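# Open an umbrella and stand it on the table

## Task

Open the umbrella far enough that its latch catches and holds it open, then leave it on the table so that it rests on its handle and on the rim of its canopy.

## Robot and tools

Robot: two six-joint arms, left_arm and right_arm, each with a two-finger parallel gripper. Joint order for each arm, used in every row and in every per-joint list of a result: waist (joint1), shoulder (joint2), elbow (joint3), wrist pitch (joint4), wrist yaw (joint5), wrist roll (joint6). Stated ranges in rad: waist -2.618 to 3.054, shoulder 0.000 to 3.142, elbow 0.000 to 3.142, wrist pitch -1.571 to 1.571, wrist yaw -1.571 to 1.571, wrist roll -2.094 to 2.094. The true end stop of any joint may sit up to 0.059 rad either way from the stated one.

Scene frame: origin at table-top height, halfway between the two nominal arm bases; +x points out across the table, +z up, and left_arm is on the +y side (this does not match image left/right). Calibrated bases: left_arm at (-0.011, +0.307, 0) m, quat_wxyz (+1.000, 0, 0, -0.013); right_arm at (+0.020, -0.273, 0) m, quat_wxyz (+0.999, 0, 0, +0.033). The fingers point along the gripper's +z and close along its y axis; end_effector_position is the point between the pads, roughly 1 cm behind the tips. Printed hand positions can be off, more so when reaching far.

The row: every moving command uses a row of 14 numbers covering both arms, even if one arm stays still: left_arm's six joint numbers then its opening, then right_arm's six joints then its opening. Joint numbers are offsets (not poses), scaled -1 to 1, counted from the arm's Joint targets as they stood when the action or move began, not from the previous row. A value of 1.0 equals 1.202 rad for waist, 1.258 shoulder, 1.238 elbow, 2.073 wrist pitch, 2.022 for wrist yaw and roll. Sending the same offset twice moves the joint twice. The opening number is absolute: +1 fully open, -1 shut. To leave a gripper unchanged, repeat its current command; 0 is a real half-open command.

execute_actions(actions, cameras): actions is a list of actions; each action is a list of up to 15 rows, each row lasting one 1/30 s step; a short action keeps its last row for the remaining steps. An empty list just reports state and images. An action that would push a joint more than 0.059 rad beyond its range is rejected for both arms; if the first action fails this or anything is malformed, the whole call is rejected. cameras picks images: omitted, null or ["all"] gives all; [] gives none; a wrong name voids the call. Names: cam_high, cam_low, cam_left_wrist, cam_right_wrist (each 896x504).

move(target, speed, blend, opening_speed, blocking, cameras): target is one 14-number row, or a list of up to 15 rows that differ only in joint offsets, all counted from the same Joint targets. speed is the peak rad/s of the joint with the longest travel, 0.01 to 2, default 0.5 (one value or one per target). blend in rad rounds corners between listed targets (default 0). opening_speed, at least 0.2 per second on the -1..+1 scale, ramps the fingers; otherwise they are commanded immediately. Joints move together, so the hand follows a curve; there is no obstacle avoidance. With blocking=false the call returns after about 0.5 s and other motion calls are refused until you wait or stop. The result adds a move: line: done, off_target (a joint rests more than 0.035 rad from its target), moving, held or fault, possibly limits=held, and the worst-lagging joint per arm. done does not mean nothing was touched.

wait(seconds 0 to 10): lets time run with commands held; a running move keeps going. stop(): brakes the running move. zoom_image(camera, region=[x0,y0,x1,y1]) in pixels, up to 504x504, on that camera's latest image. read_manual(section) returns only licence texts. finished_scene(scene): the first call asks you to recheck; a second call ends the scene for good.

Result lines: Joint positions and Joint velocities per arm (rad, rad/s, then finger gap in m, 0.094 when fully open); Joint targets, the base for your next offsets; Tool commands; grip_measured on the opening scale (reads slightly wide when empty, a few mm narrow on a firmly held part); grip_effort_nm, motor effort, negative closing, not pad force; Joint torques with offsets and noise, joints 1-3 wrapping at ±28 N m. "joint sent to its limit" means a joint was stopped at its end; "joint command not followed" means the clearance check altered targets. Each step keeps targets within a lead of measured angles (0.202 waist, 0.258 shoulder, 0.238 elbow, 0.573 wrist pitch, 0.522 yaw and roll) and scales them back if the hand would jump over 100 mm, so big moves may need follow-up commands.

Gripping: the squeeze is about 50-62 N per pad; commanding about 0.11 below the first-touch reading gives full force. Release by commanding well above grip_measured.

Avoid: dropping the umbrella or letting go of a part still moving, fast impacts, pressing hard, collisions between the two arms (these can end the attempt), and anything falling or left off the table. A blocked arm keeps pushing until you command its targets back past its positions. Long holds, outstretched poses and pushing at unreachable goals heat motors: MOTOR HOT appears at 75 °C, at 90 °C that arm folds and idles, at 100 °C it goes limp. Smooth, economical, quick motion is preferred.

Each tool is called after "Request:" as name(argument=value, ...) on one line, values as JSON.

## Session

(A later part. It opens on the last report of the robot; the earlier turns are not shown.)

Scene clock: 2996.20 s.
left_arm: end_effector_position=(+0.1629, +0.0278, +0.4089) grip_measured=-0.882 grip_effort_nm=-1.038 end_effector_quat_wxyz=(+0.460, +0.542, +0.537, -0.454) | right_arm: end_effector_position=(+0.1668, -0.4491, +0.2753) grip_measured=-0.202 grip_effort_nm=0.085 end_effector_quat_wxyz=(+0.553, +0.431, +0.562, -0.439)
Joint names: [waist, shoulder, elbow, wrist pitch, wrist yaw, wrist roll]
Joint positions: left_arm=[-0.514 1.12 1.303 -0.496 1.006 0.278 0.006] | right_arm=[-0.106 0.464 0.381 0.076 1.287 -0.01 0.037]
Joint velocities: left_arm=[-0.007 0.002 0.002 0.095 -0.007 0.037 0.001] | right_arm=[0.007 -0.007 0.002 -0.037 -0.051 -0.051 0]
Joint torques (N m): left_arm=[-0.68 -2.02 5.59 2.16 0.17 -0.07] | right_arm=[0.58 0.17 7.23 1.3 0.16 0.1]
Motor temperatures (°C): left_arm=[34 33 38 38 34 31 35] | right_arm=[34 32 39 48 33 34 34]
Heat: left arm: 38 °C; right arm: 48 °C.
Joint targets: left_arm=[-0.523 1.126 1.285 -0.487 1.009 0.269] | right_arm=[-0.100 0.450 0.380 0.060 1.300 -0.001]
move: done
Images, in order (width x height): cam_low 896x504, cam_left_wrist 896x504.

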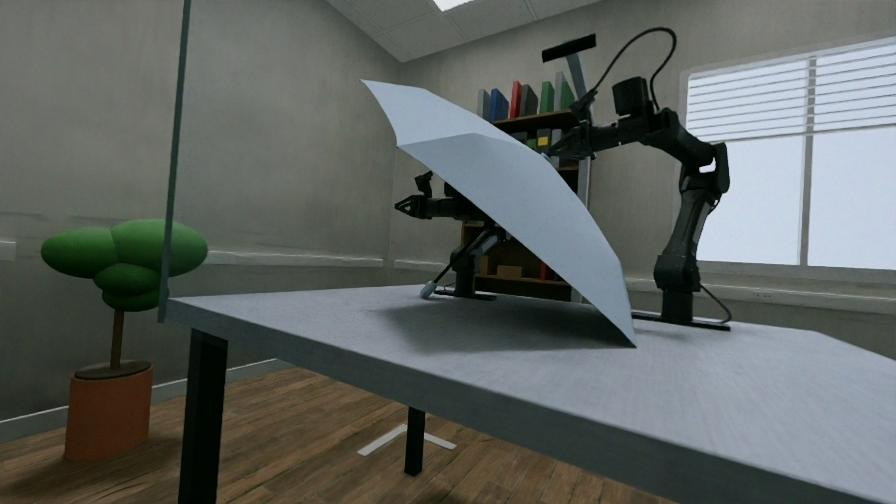

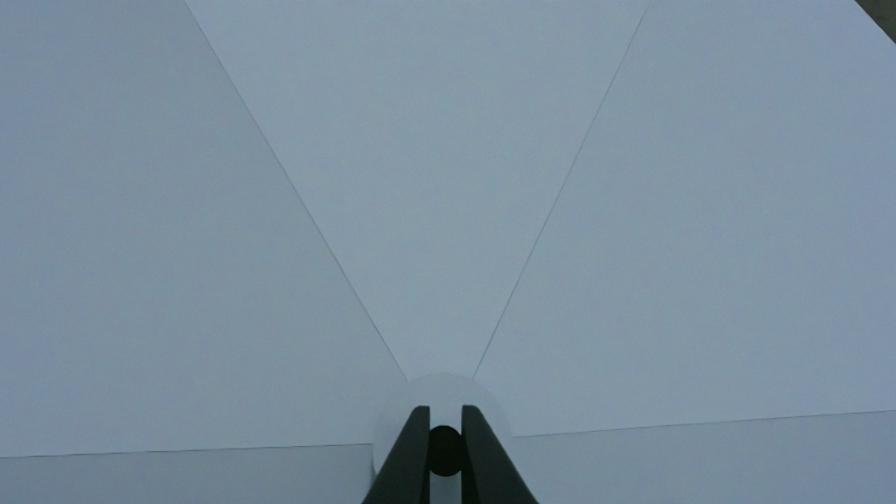

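Request:
move(target=[0.0707,-0.0461,-0.0606,-0.0159,0.0401,0.0336,-0.95,0,0,0,0,0,0,-0.2], speed=0.15, cameras=["cam_low"])

Request:
zoom_image(camera="cam_low", region=[340, 60, 660, 380])

Scene clock: 3005.87 s.
left_arm: end_effector_position=(+0.1610, +0.0423, +0.4067) grip_measured=-0.882 grip_effort_nm=-1.038 end_effector_quat_wxyz=(+0.480, +0.551, +0.514, -0.450) | right_arm: end_effector_position=(+0.1667, -0.4491, +0.2753) grip_measured=-0.202 grip_effort_nm=0.081 end_effector_quat_wxyz=(+0.553, +0.431, +0.561, -0.440)
Joint names: [waist, shoulder, elbow, wrist pitch, wrist yaw, wrist roll]
Joint positions: left_arm=[-0.449 1.076 1.243 -0.457 1.082 0.324 0.006] | right_arm=[-0.106 0.464 0.381 0.076 1.287 -0.01 0.037]
Joint velocities: left_arm=[0.002 -0.007 -0.002 -0.007 -0.037 0.037 0] | right_arm=[-0.017 -0.017 -0.007 0.051 0.022 0.007 0]
Joint torques (N m): left_arm=[0.99 -2.67 4.49 1.38 0.24 0.17] | right_arm=[0.53 0.14 7.25 1.31 0.14 0.11]
Motor temperatures (°C): left_arm=[34 33 38 39 33 31 35] | right_arm=[34 32 39 47 33 34 34]
Heat: left arm: 39 °C; right arm: 47 °C.
Joint targets: left_arm=[-0.438 1.068 1.210 -0.520 1.090 0.337] | right_arm=[-0.100 0.450 0.380 0.060 1.300 -0.001]
move: off_target (left_arm); left_arm: the wrist pitch is farthest, 0.063 rad from its target
Images, in order (width x height): cam_low 896x504.

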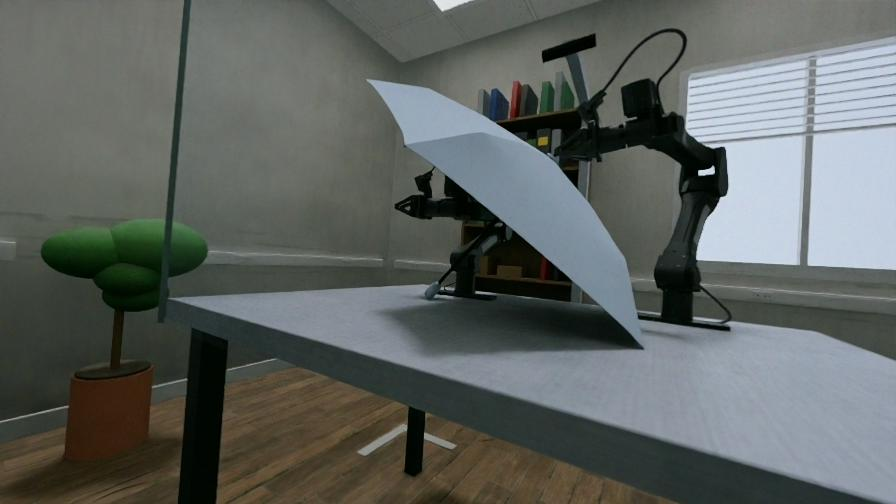

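Scaled by 1.575 from the camera's 896x504 image, which has a finer 1280x720 frame.

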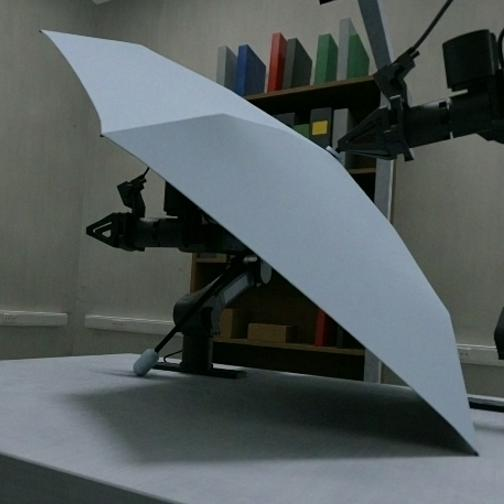

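Request:
move(target=[-0.2072,0.1169,0.1414,0.0531,-0.1167,-0.0727,-0.95,0,0,0,0,0,0,-0.2], speed=0.2, cameras=["cam_low", "cam_high"])

Scene clock: 3018.90 s.
left_arm: end_effector_position=(+0.1609, -0.0160, +0.4105) grip_measured=-0.882 grip_effort_nm=-1.038 end_effector_quat_wxyz=(+0.451, +0.544, +0.540, -0.458) | right_arm: end_effector_position=(+0.1666, -0.4491, +0.2753) grip_measured=-0.202 grip_effort_nm=0.076 end_effector_quat_wxyz=(+0.553, +0.431, +0.561, -0.440)
Joint names: [waist, shoulder, elbow, wrist pitch, wrist yaw, wrist roll]
Joint positions: left_arm=[-0.68 1.208 1.354 -0.416 0.858 0.202 0.006] | right_arm=[-0.106 0.464 0.381 0.076 1.288 -0.01 0.037]
Joint velocities: left_arm=[-0.007 0.002 -0.007 -0.037 0.051 -0.081 0] | right_arm=[-0.002 0.012 -0.012 0.007 -0.007 0.037 -0.001]
Joint torques (N m): left_arm=[-0.57 -2.77 9.73 2.23 0.08 -0.11] | right_arm=[0.57 0.16 7.21 1.31 0.14 0.11]
Motor temperatures (°C): left_arm=[34 33 38 39 33 31 35] | right_arm=[34 32 39 47 33 34 34]
Heat: left arm: 39 °C; right arm: 47 °C.
Joint targets: left_arm=[-0.687 1.215 1.385 -0.410 0.854 0.189] | right_arm=[-0.100 0.450 0.380 0.060 1.300 -0.001]
move: done
Images, in order (width x height): cam_high 896x504, cam_low 896x504.

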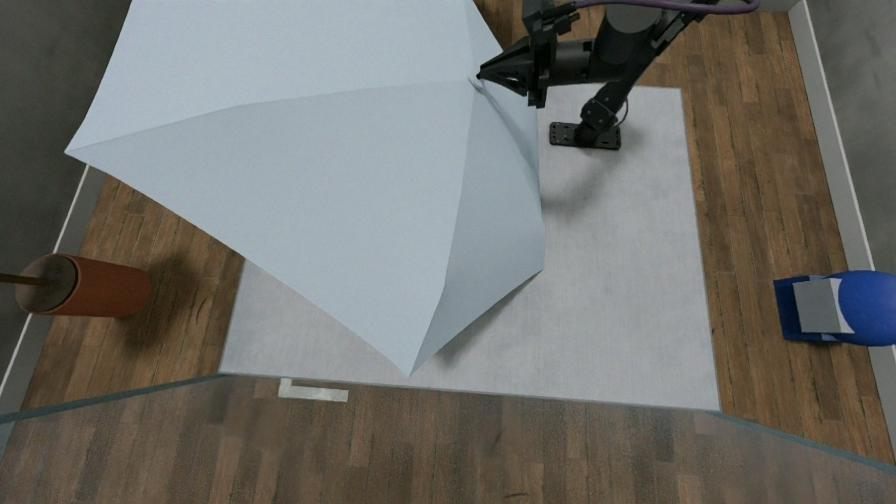

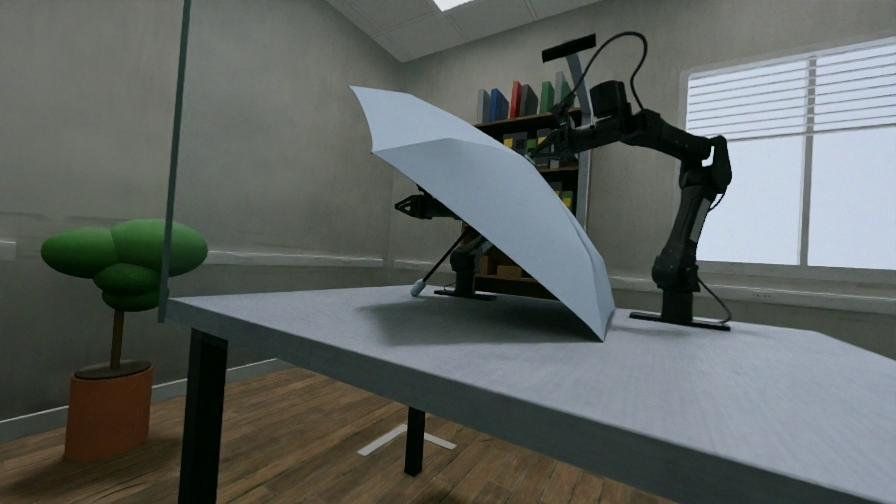

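Request:
move(target=[0.0166,-0.0254,-0.0565,0.0087,0.0074,0,-0.95,0,0,0,0,0,0,-0.2], speed=0.1, cameras=["cam_low"])

Request:
zoom_image(camera="cam_low", region=[500, 220, 740, 380])

Scene clock: 3029.37 s.
left_arm: end_effector_position=(+0.1617, -0.0145, +0.4098) grip_measured=-0.882 grip_effort_nm=-1.038 end_effector_quat_wxyz=(+0.456, +0.543, +0.537, -0.458) | right_arm: end_effector_position=(+0.1666, -0.4491, +0.2753) grip_measured=-0.202 grip_effort_nm=0.076 end_effector_quat_wxyz=(+0.553, +0.431, +0.561, -0.440)
Joint names: [waist, shoulder, elbow, wrist pitch, wrist yaw, wrist roll]
Joint positions: left_arm=[-0.674 1.199 1.335 -0.393 0.863 0.2 0.006] | right_arm=[-0.106 0.464 0.381 0.076 1.288 -0.01 0.037]
Joint velocities: left_arm=[-0.012 0.002 0.002 -0.022 0.007 0.037 0] | right_arm=[0.012 0.017 0.007 -0.051 -0.037 -0.007 0]
Joint torques (N m): left_arm=[0.61 -4.42 5.65 2.16 0.17 -0.07] | right_arm=[0.57 0.1 7.25 1.31 0.15 0.11]
Motor temperatures (°C): left_arm=[34 33 40 40 33 31 35] | right_arm=[34 32 39 46 33 34 34]
Heat: left arm: 40 °C; right arm: 46 °C.
Joint targets: left_arm=[-0.667 1.183 1.315 -0.392 0.869 0.190] | right_arm=[-0.100 0.450 0.380 0.060 1.300 -0.001]
move: done
Images, in order (width x height): cam_low 896x504.

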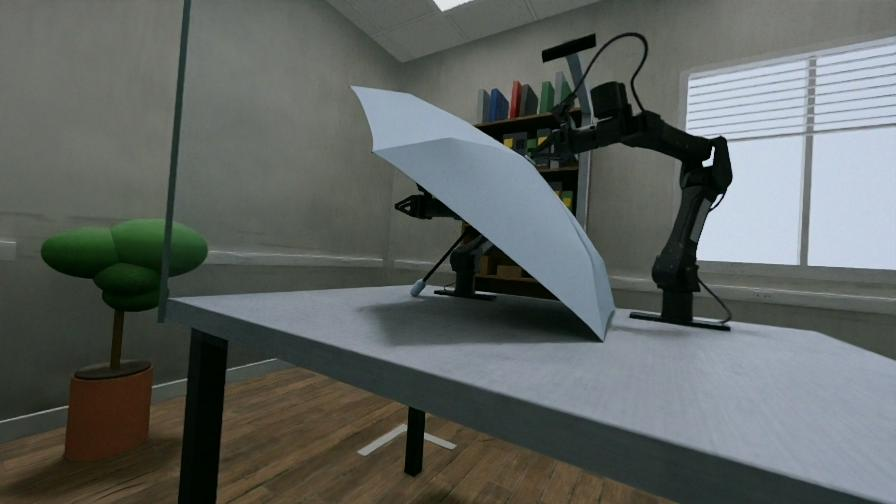

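Scaled by 2.100 from the camera's 896x504 image, which has a finer 1280x720 frame.

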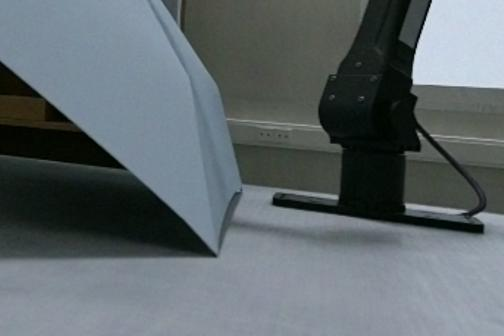

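Request:
move(target=[0.0083,-0.004,-0.0242,-0.0072,0.005,0,-0.95,0,0,0,0,0,0,-0.2], speed=0.1, cameras=[])

Scene clock: 3032.97 s.
left_arm: end_effector_position=(+0.1603, -0.0133, +0.4090) grip_measured=-0.882 grip_effort_nm=-1.038 end_effector_quat_wxyz=(+0.459, +0.544, +0.530, -0.461) | right_arm: end_effector_position=(+0.1666, -0.4491, +0.2753) grip_measured=-0.202 grip_effort_nm=0.076 end_effector_quat_wxyz=(+0.553, +0.431, +0.561, -0.440)
Joint names: [waist, shoulder, elbow, wrist pitch, wrist yaw, wrist roll]
Joint positions: left_arm=[-0.669 1.189 1.313 -0.367 0.876 0.199 0.006] | right_arm=[-0.106 0.464 0.381 0.076 1.288 -0.01 0.037]
Joint velocities: left_arm=[-0.002 0.007 -0.002 -0.081 0.007 -0.051 0] | right_arm=[-0.012 0.002 0.007 -0.066 0.037 0.051 -0.001]
Joint torques (N m): left_arm=[1.07 -3.96 5.15 1.74 0.14 -0.06] | right_arm=[0.57 0.14 7.27 1.31 0.15 0.1]
Motor temperatures (°C): left_arm=[34 33 40 41 33 31 35] | right_arm=[34 32 39 46 33 34 34]
Heat: left arm: 41 °C; right arm: 46 °C.
Joint targets: left_arm=[-0.657 1.178 1.285 -0.407 0.879 0.190] | right_arm=[-0.100 0.450 0.380 0.060 1.300 -0.001]
move: off_target (left_arm); left_arm: the wrist pitch is farthest, 0.040 rad from its target
No camera images: "cameras" was empty.

Request:
move(target=[0,0,0,0.0145,0,0,-0.4,0,0,0,0,0,0,-0.2], speed=0.1, opening_speed=0.4, cameras=["cam_left_wrist", "cam_low"])

Scene clock: 3044.63 s.
left_arm: end_effector_position=(+0.1618, -0.0129, +0.4055) grip_measured=-0.401 grip_effort_nm=0.061 end_effector_quat_wxyz=(+0.456, +0.542, +0.535, -0.461) | right_arm: end_effector_position=(+0.1666, -0.4491, +0.2753) grip_measured=-0.202 grip_effort_nm=0.085 end_effector_quat_wxyz=(+0.553, +0.431, +0.561, -0.440)
Joint names: [waist, shoulder, elbow, wrist pitch, wrist yaw, wrist roll]
Joint positions: left_arm=[-0.665 1.189 1.304 -0.365 0.877 0.195 0.028] | right_arm=[-0.106 0.464 0.381 0.076 1.288 -0.01 0.037]
Joint velocities: left_arm=[0.002 0.007 0.007 -0.007 -0.037 0.022 -0.001] | right_arm=[0.007 -0.002 0.007 0.022 -0.037 0.022 0]
Joint torques (N m): left_arm=[0.73 -3.97 5.81 2.02 0.13 -0.02] | right_arm=[0.57 0.16 7.23 1.31 0.15 0.1]
Motor temperatures (°C): left_arm=[34 34 39 41 33 31 35] | right_arm=[34 32 39 46 33 34 34]
Heat: left arm: 41 °C; right arm: 46 °C.
Joint targets: left_arm=[-0.657 1.178 1.285 -0.377 0.879 0.189] | right_arm=[-0.100 0.450 0.380 0.060 1.300 -0.001]
move: done
Images, in order (width x height): cam_low 896x504, cam_left_wrist 896x504.

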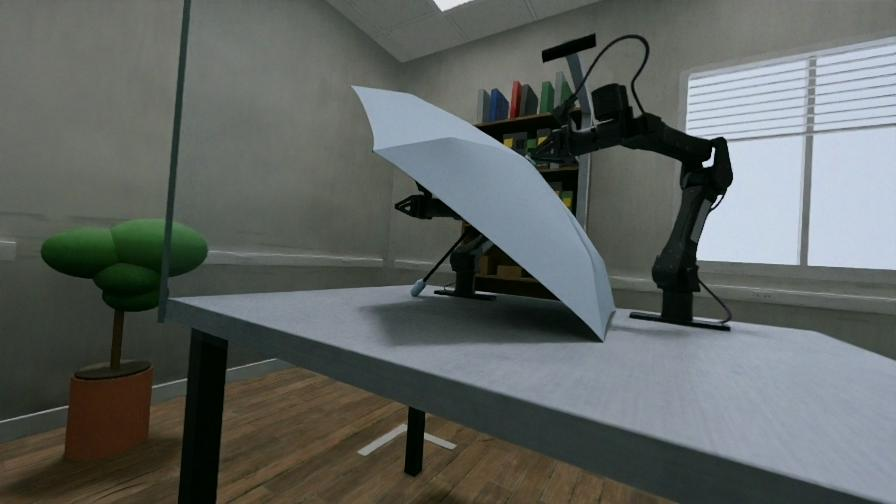

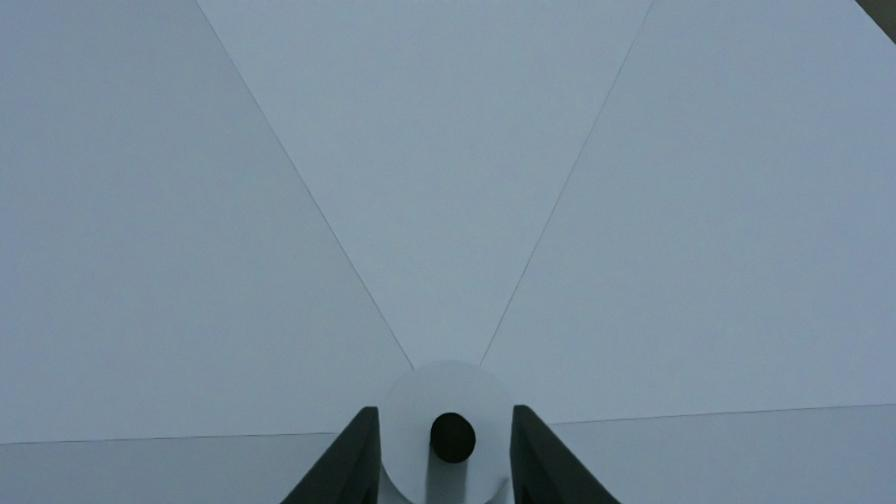

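Request:
move(target=[[0.025,0,0.0485,0,0.0148,0,-0.3,0,0,0,0,0,0,-0.2],[0.2305,-0.0477,0.1373,-0.1693,0.1291,0.0945,-0.3,0,0,0,0,0,0,-0.2]], speed=[0.1,0.25], blend=0.02, cameras=["cam_left_wrist", "cam_low", "cam_high"])

Scene clock: 3051.73 s.
left_arm: end_effector_position=(+0.1618, +0.0561, +0.4295) grip_measured=-0.301 grip_effort_nm=0.071 end_effector_quat_wxyz=(+0.457, +0.543, +0.538, -0.455) | right_arm: end_effector_position=(+0.1666, -0.4491, +0.2753) grip_measured=-0.202 grip_effort_nm=0.081 end_effector_quat_wxyz=(+0.553, +0.431, +0.561, -0.440)
Joint names: [waist, shoulder, elbow, wrist pitch, wrist yaw, wrist roll]
Joint positions: left_arm=[-0.387 1.13 1.43 -0.703 1.127 0.375 0.033] | right_arm=[-0.106 0.464 0.381 0.076 1.288 -0.01 0.037]
Joint velocities: left_arm=[-0.007 0.007 -0.012 -0.037 -0.037 0.022 0] | right_arm=[0.022 0.022 -0.007 0.037 -0.095 -0.037 0]
Joint torques (N m): left_arm=[0.66 -3.1 8.59 1.7 0.34 0.12] | right_arm=[0.57 0.17 7.21 1.31 0.15 0.11]
Motor temperatures (°C): left_arm=[34 34 39 41 33 31 34] | right_arm=[34 32 39 45 33 34 34]
Heat: left arm: 41 °C; right arm: 45 °C.
Joint targets: left_arm=[-0.380 1.118 1.455 -0.728 1.140 0.381] | right_arm=[-0.100 0.450 0.380 0.060 1.300 -0.001]
move: done
Images, in order (width x height): cam_high 896x504, cam_low 896x504, cam_left_wrist 896x504.

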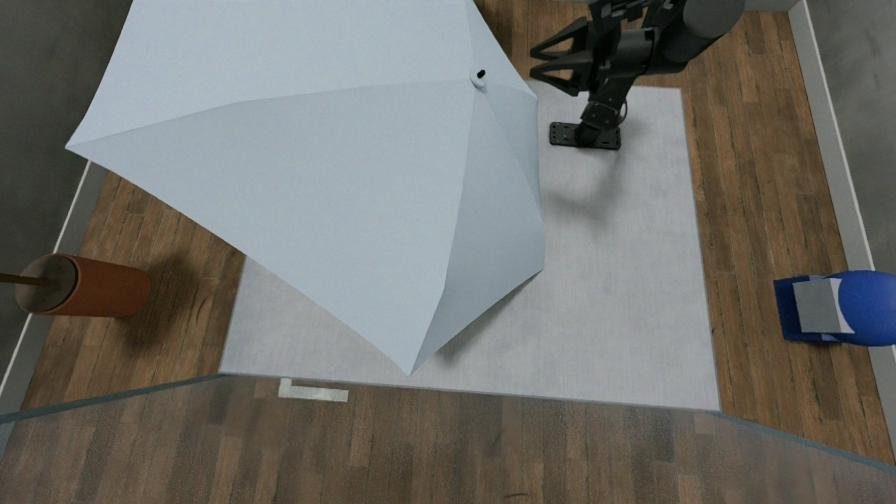

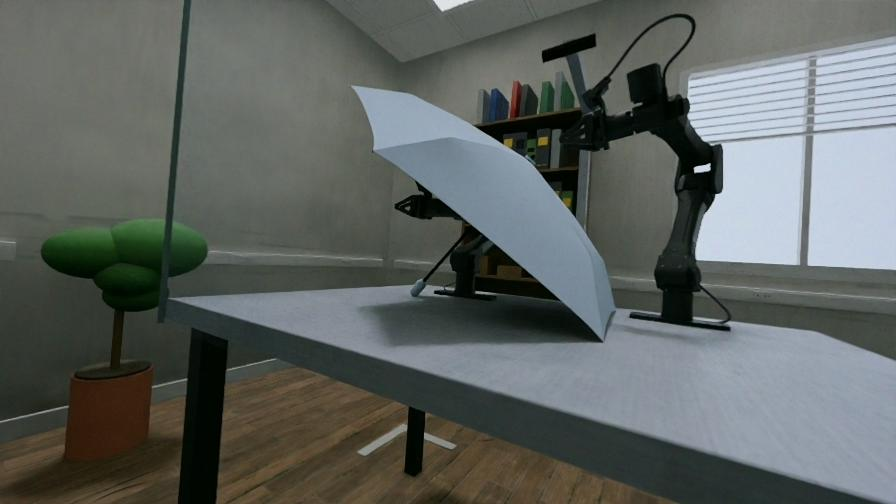

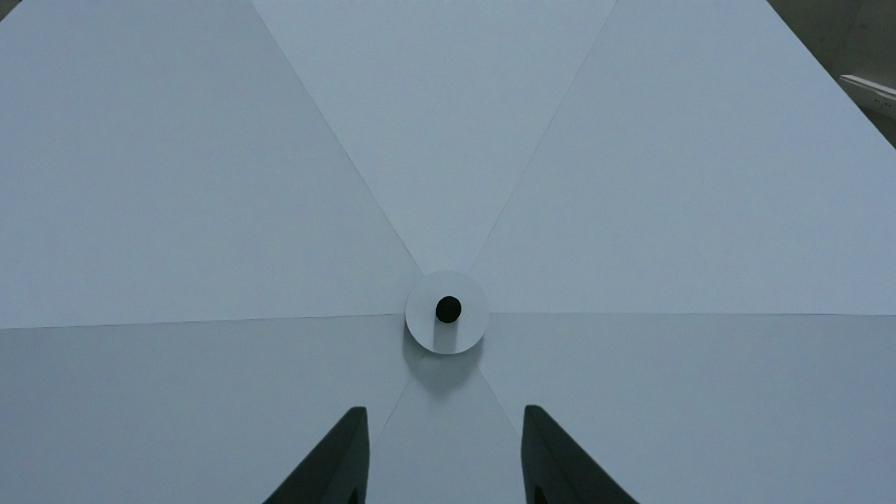

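Request:
finished_scene(scene=1)

This call ended nothing. Check each condition of the task against the scene as it is now, look again where you are not sure, and mend what is not met. Then call finished_scene again.

Request:
zoom_image(camera="cam_low", region=[380, 160, 650, 370])

Scaled by 1.867 from the camera's 896x504 image, which has a finer 1280x720 frame.

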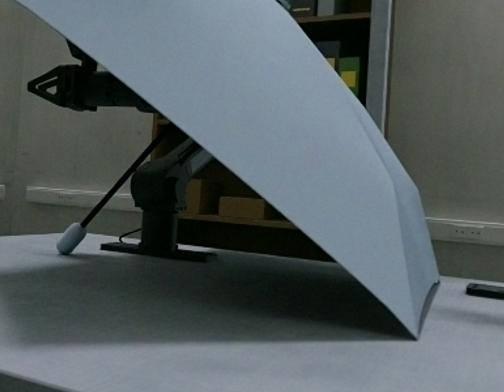

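Request:
finished_scene(scene=1)

The scene is finished: the task was done.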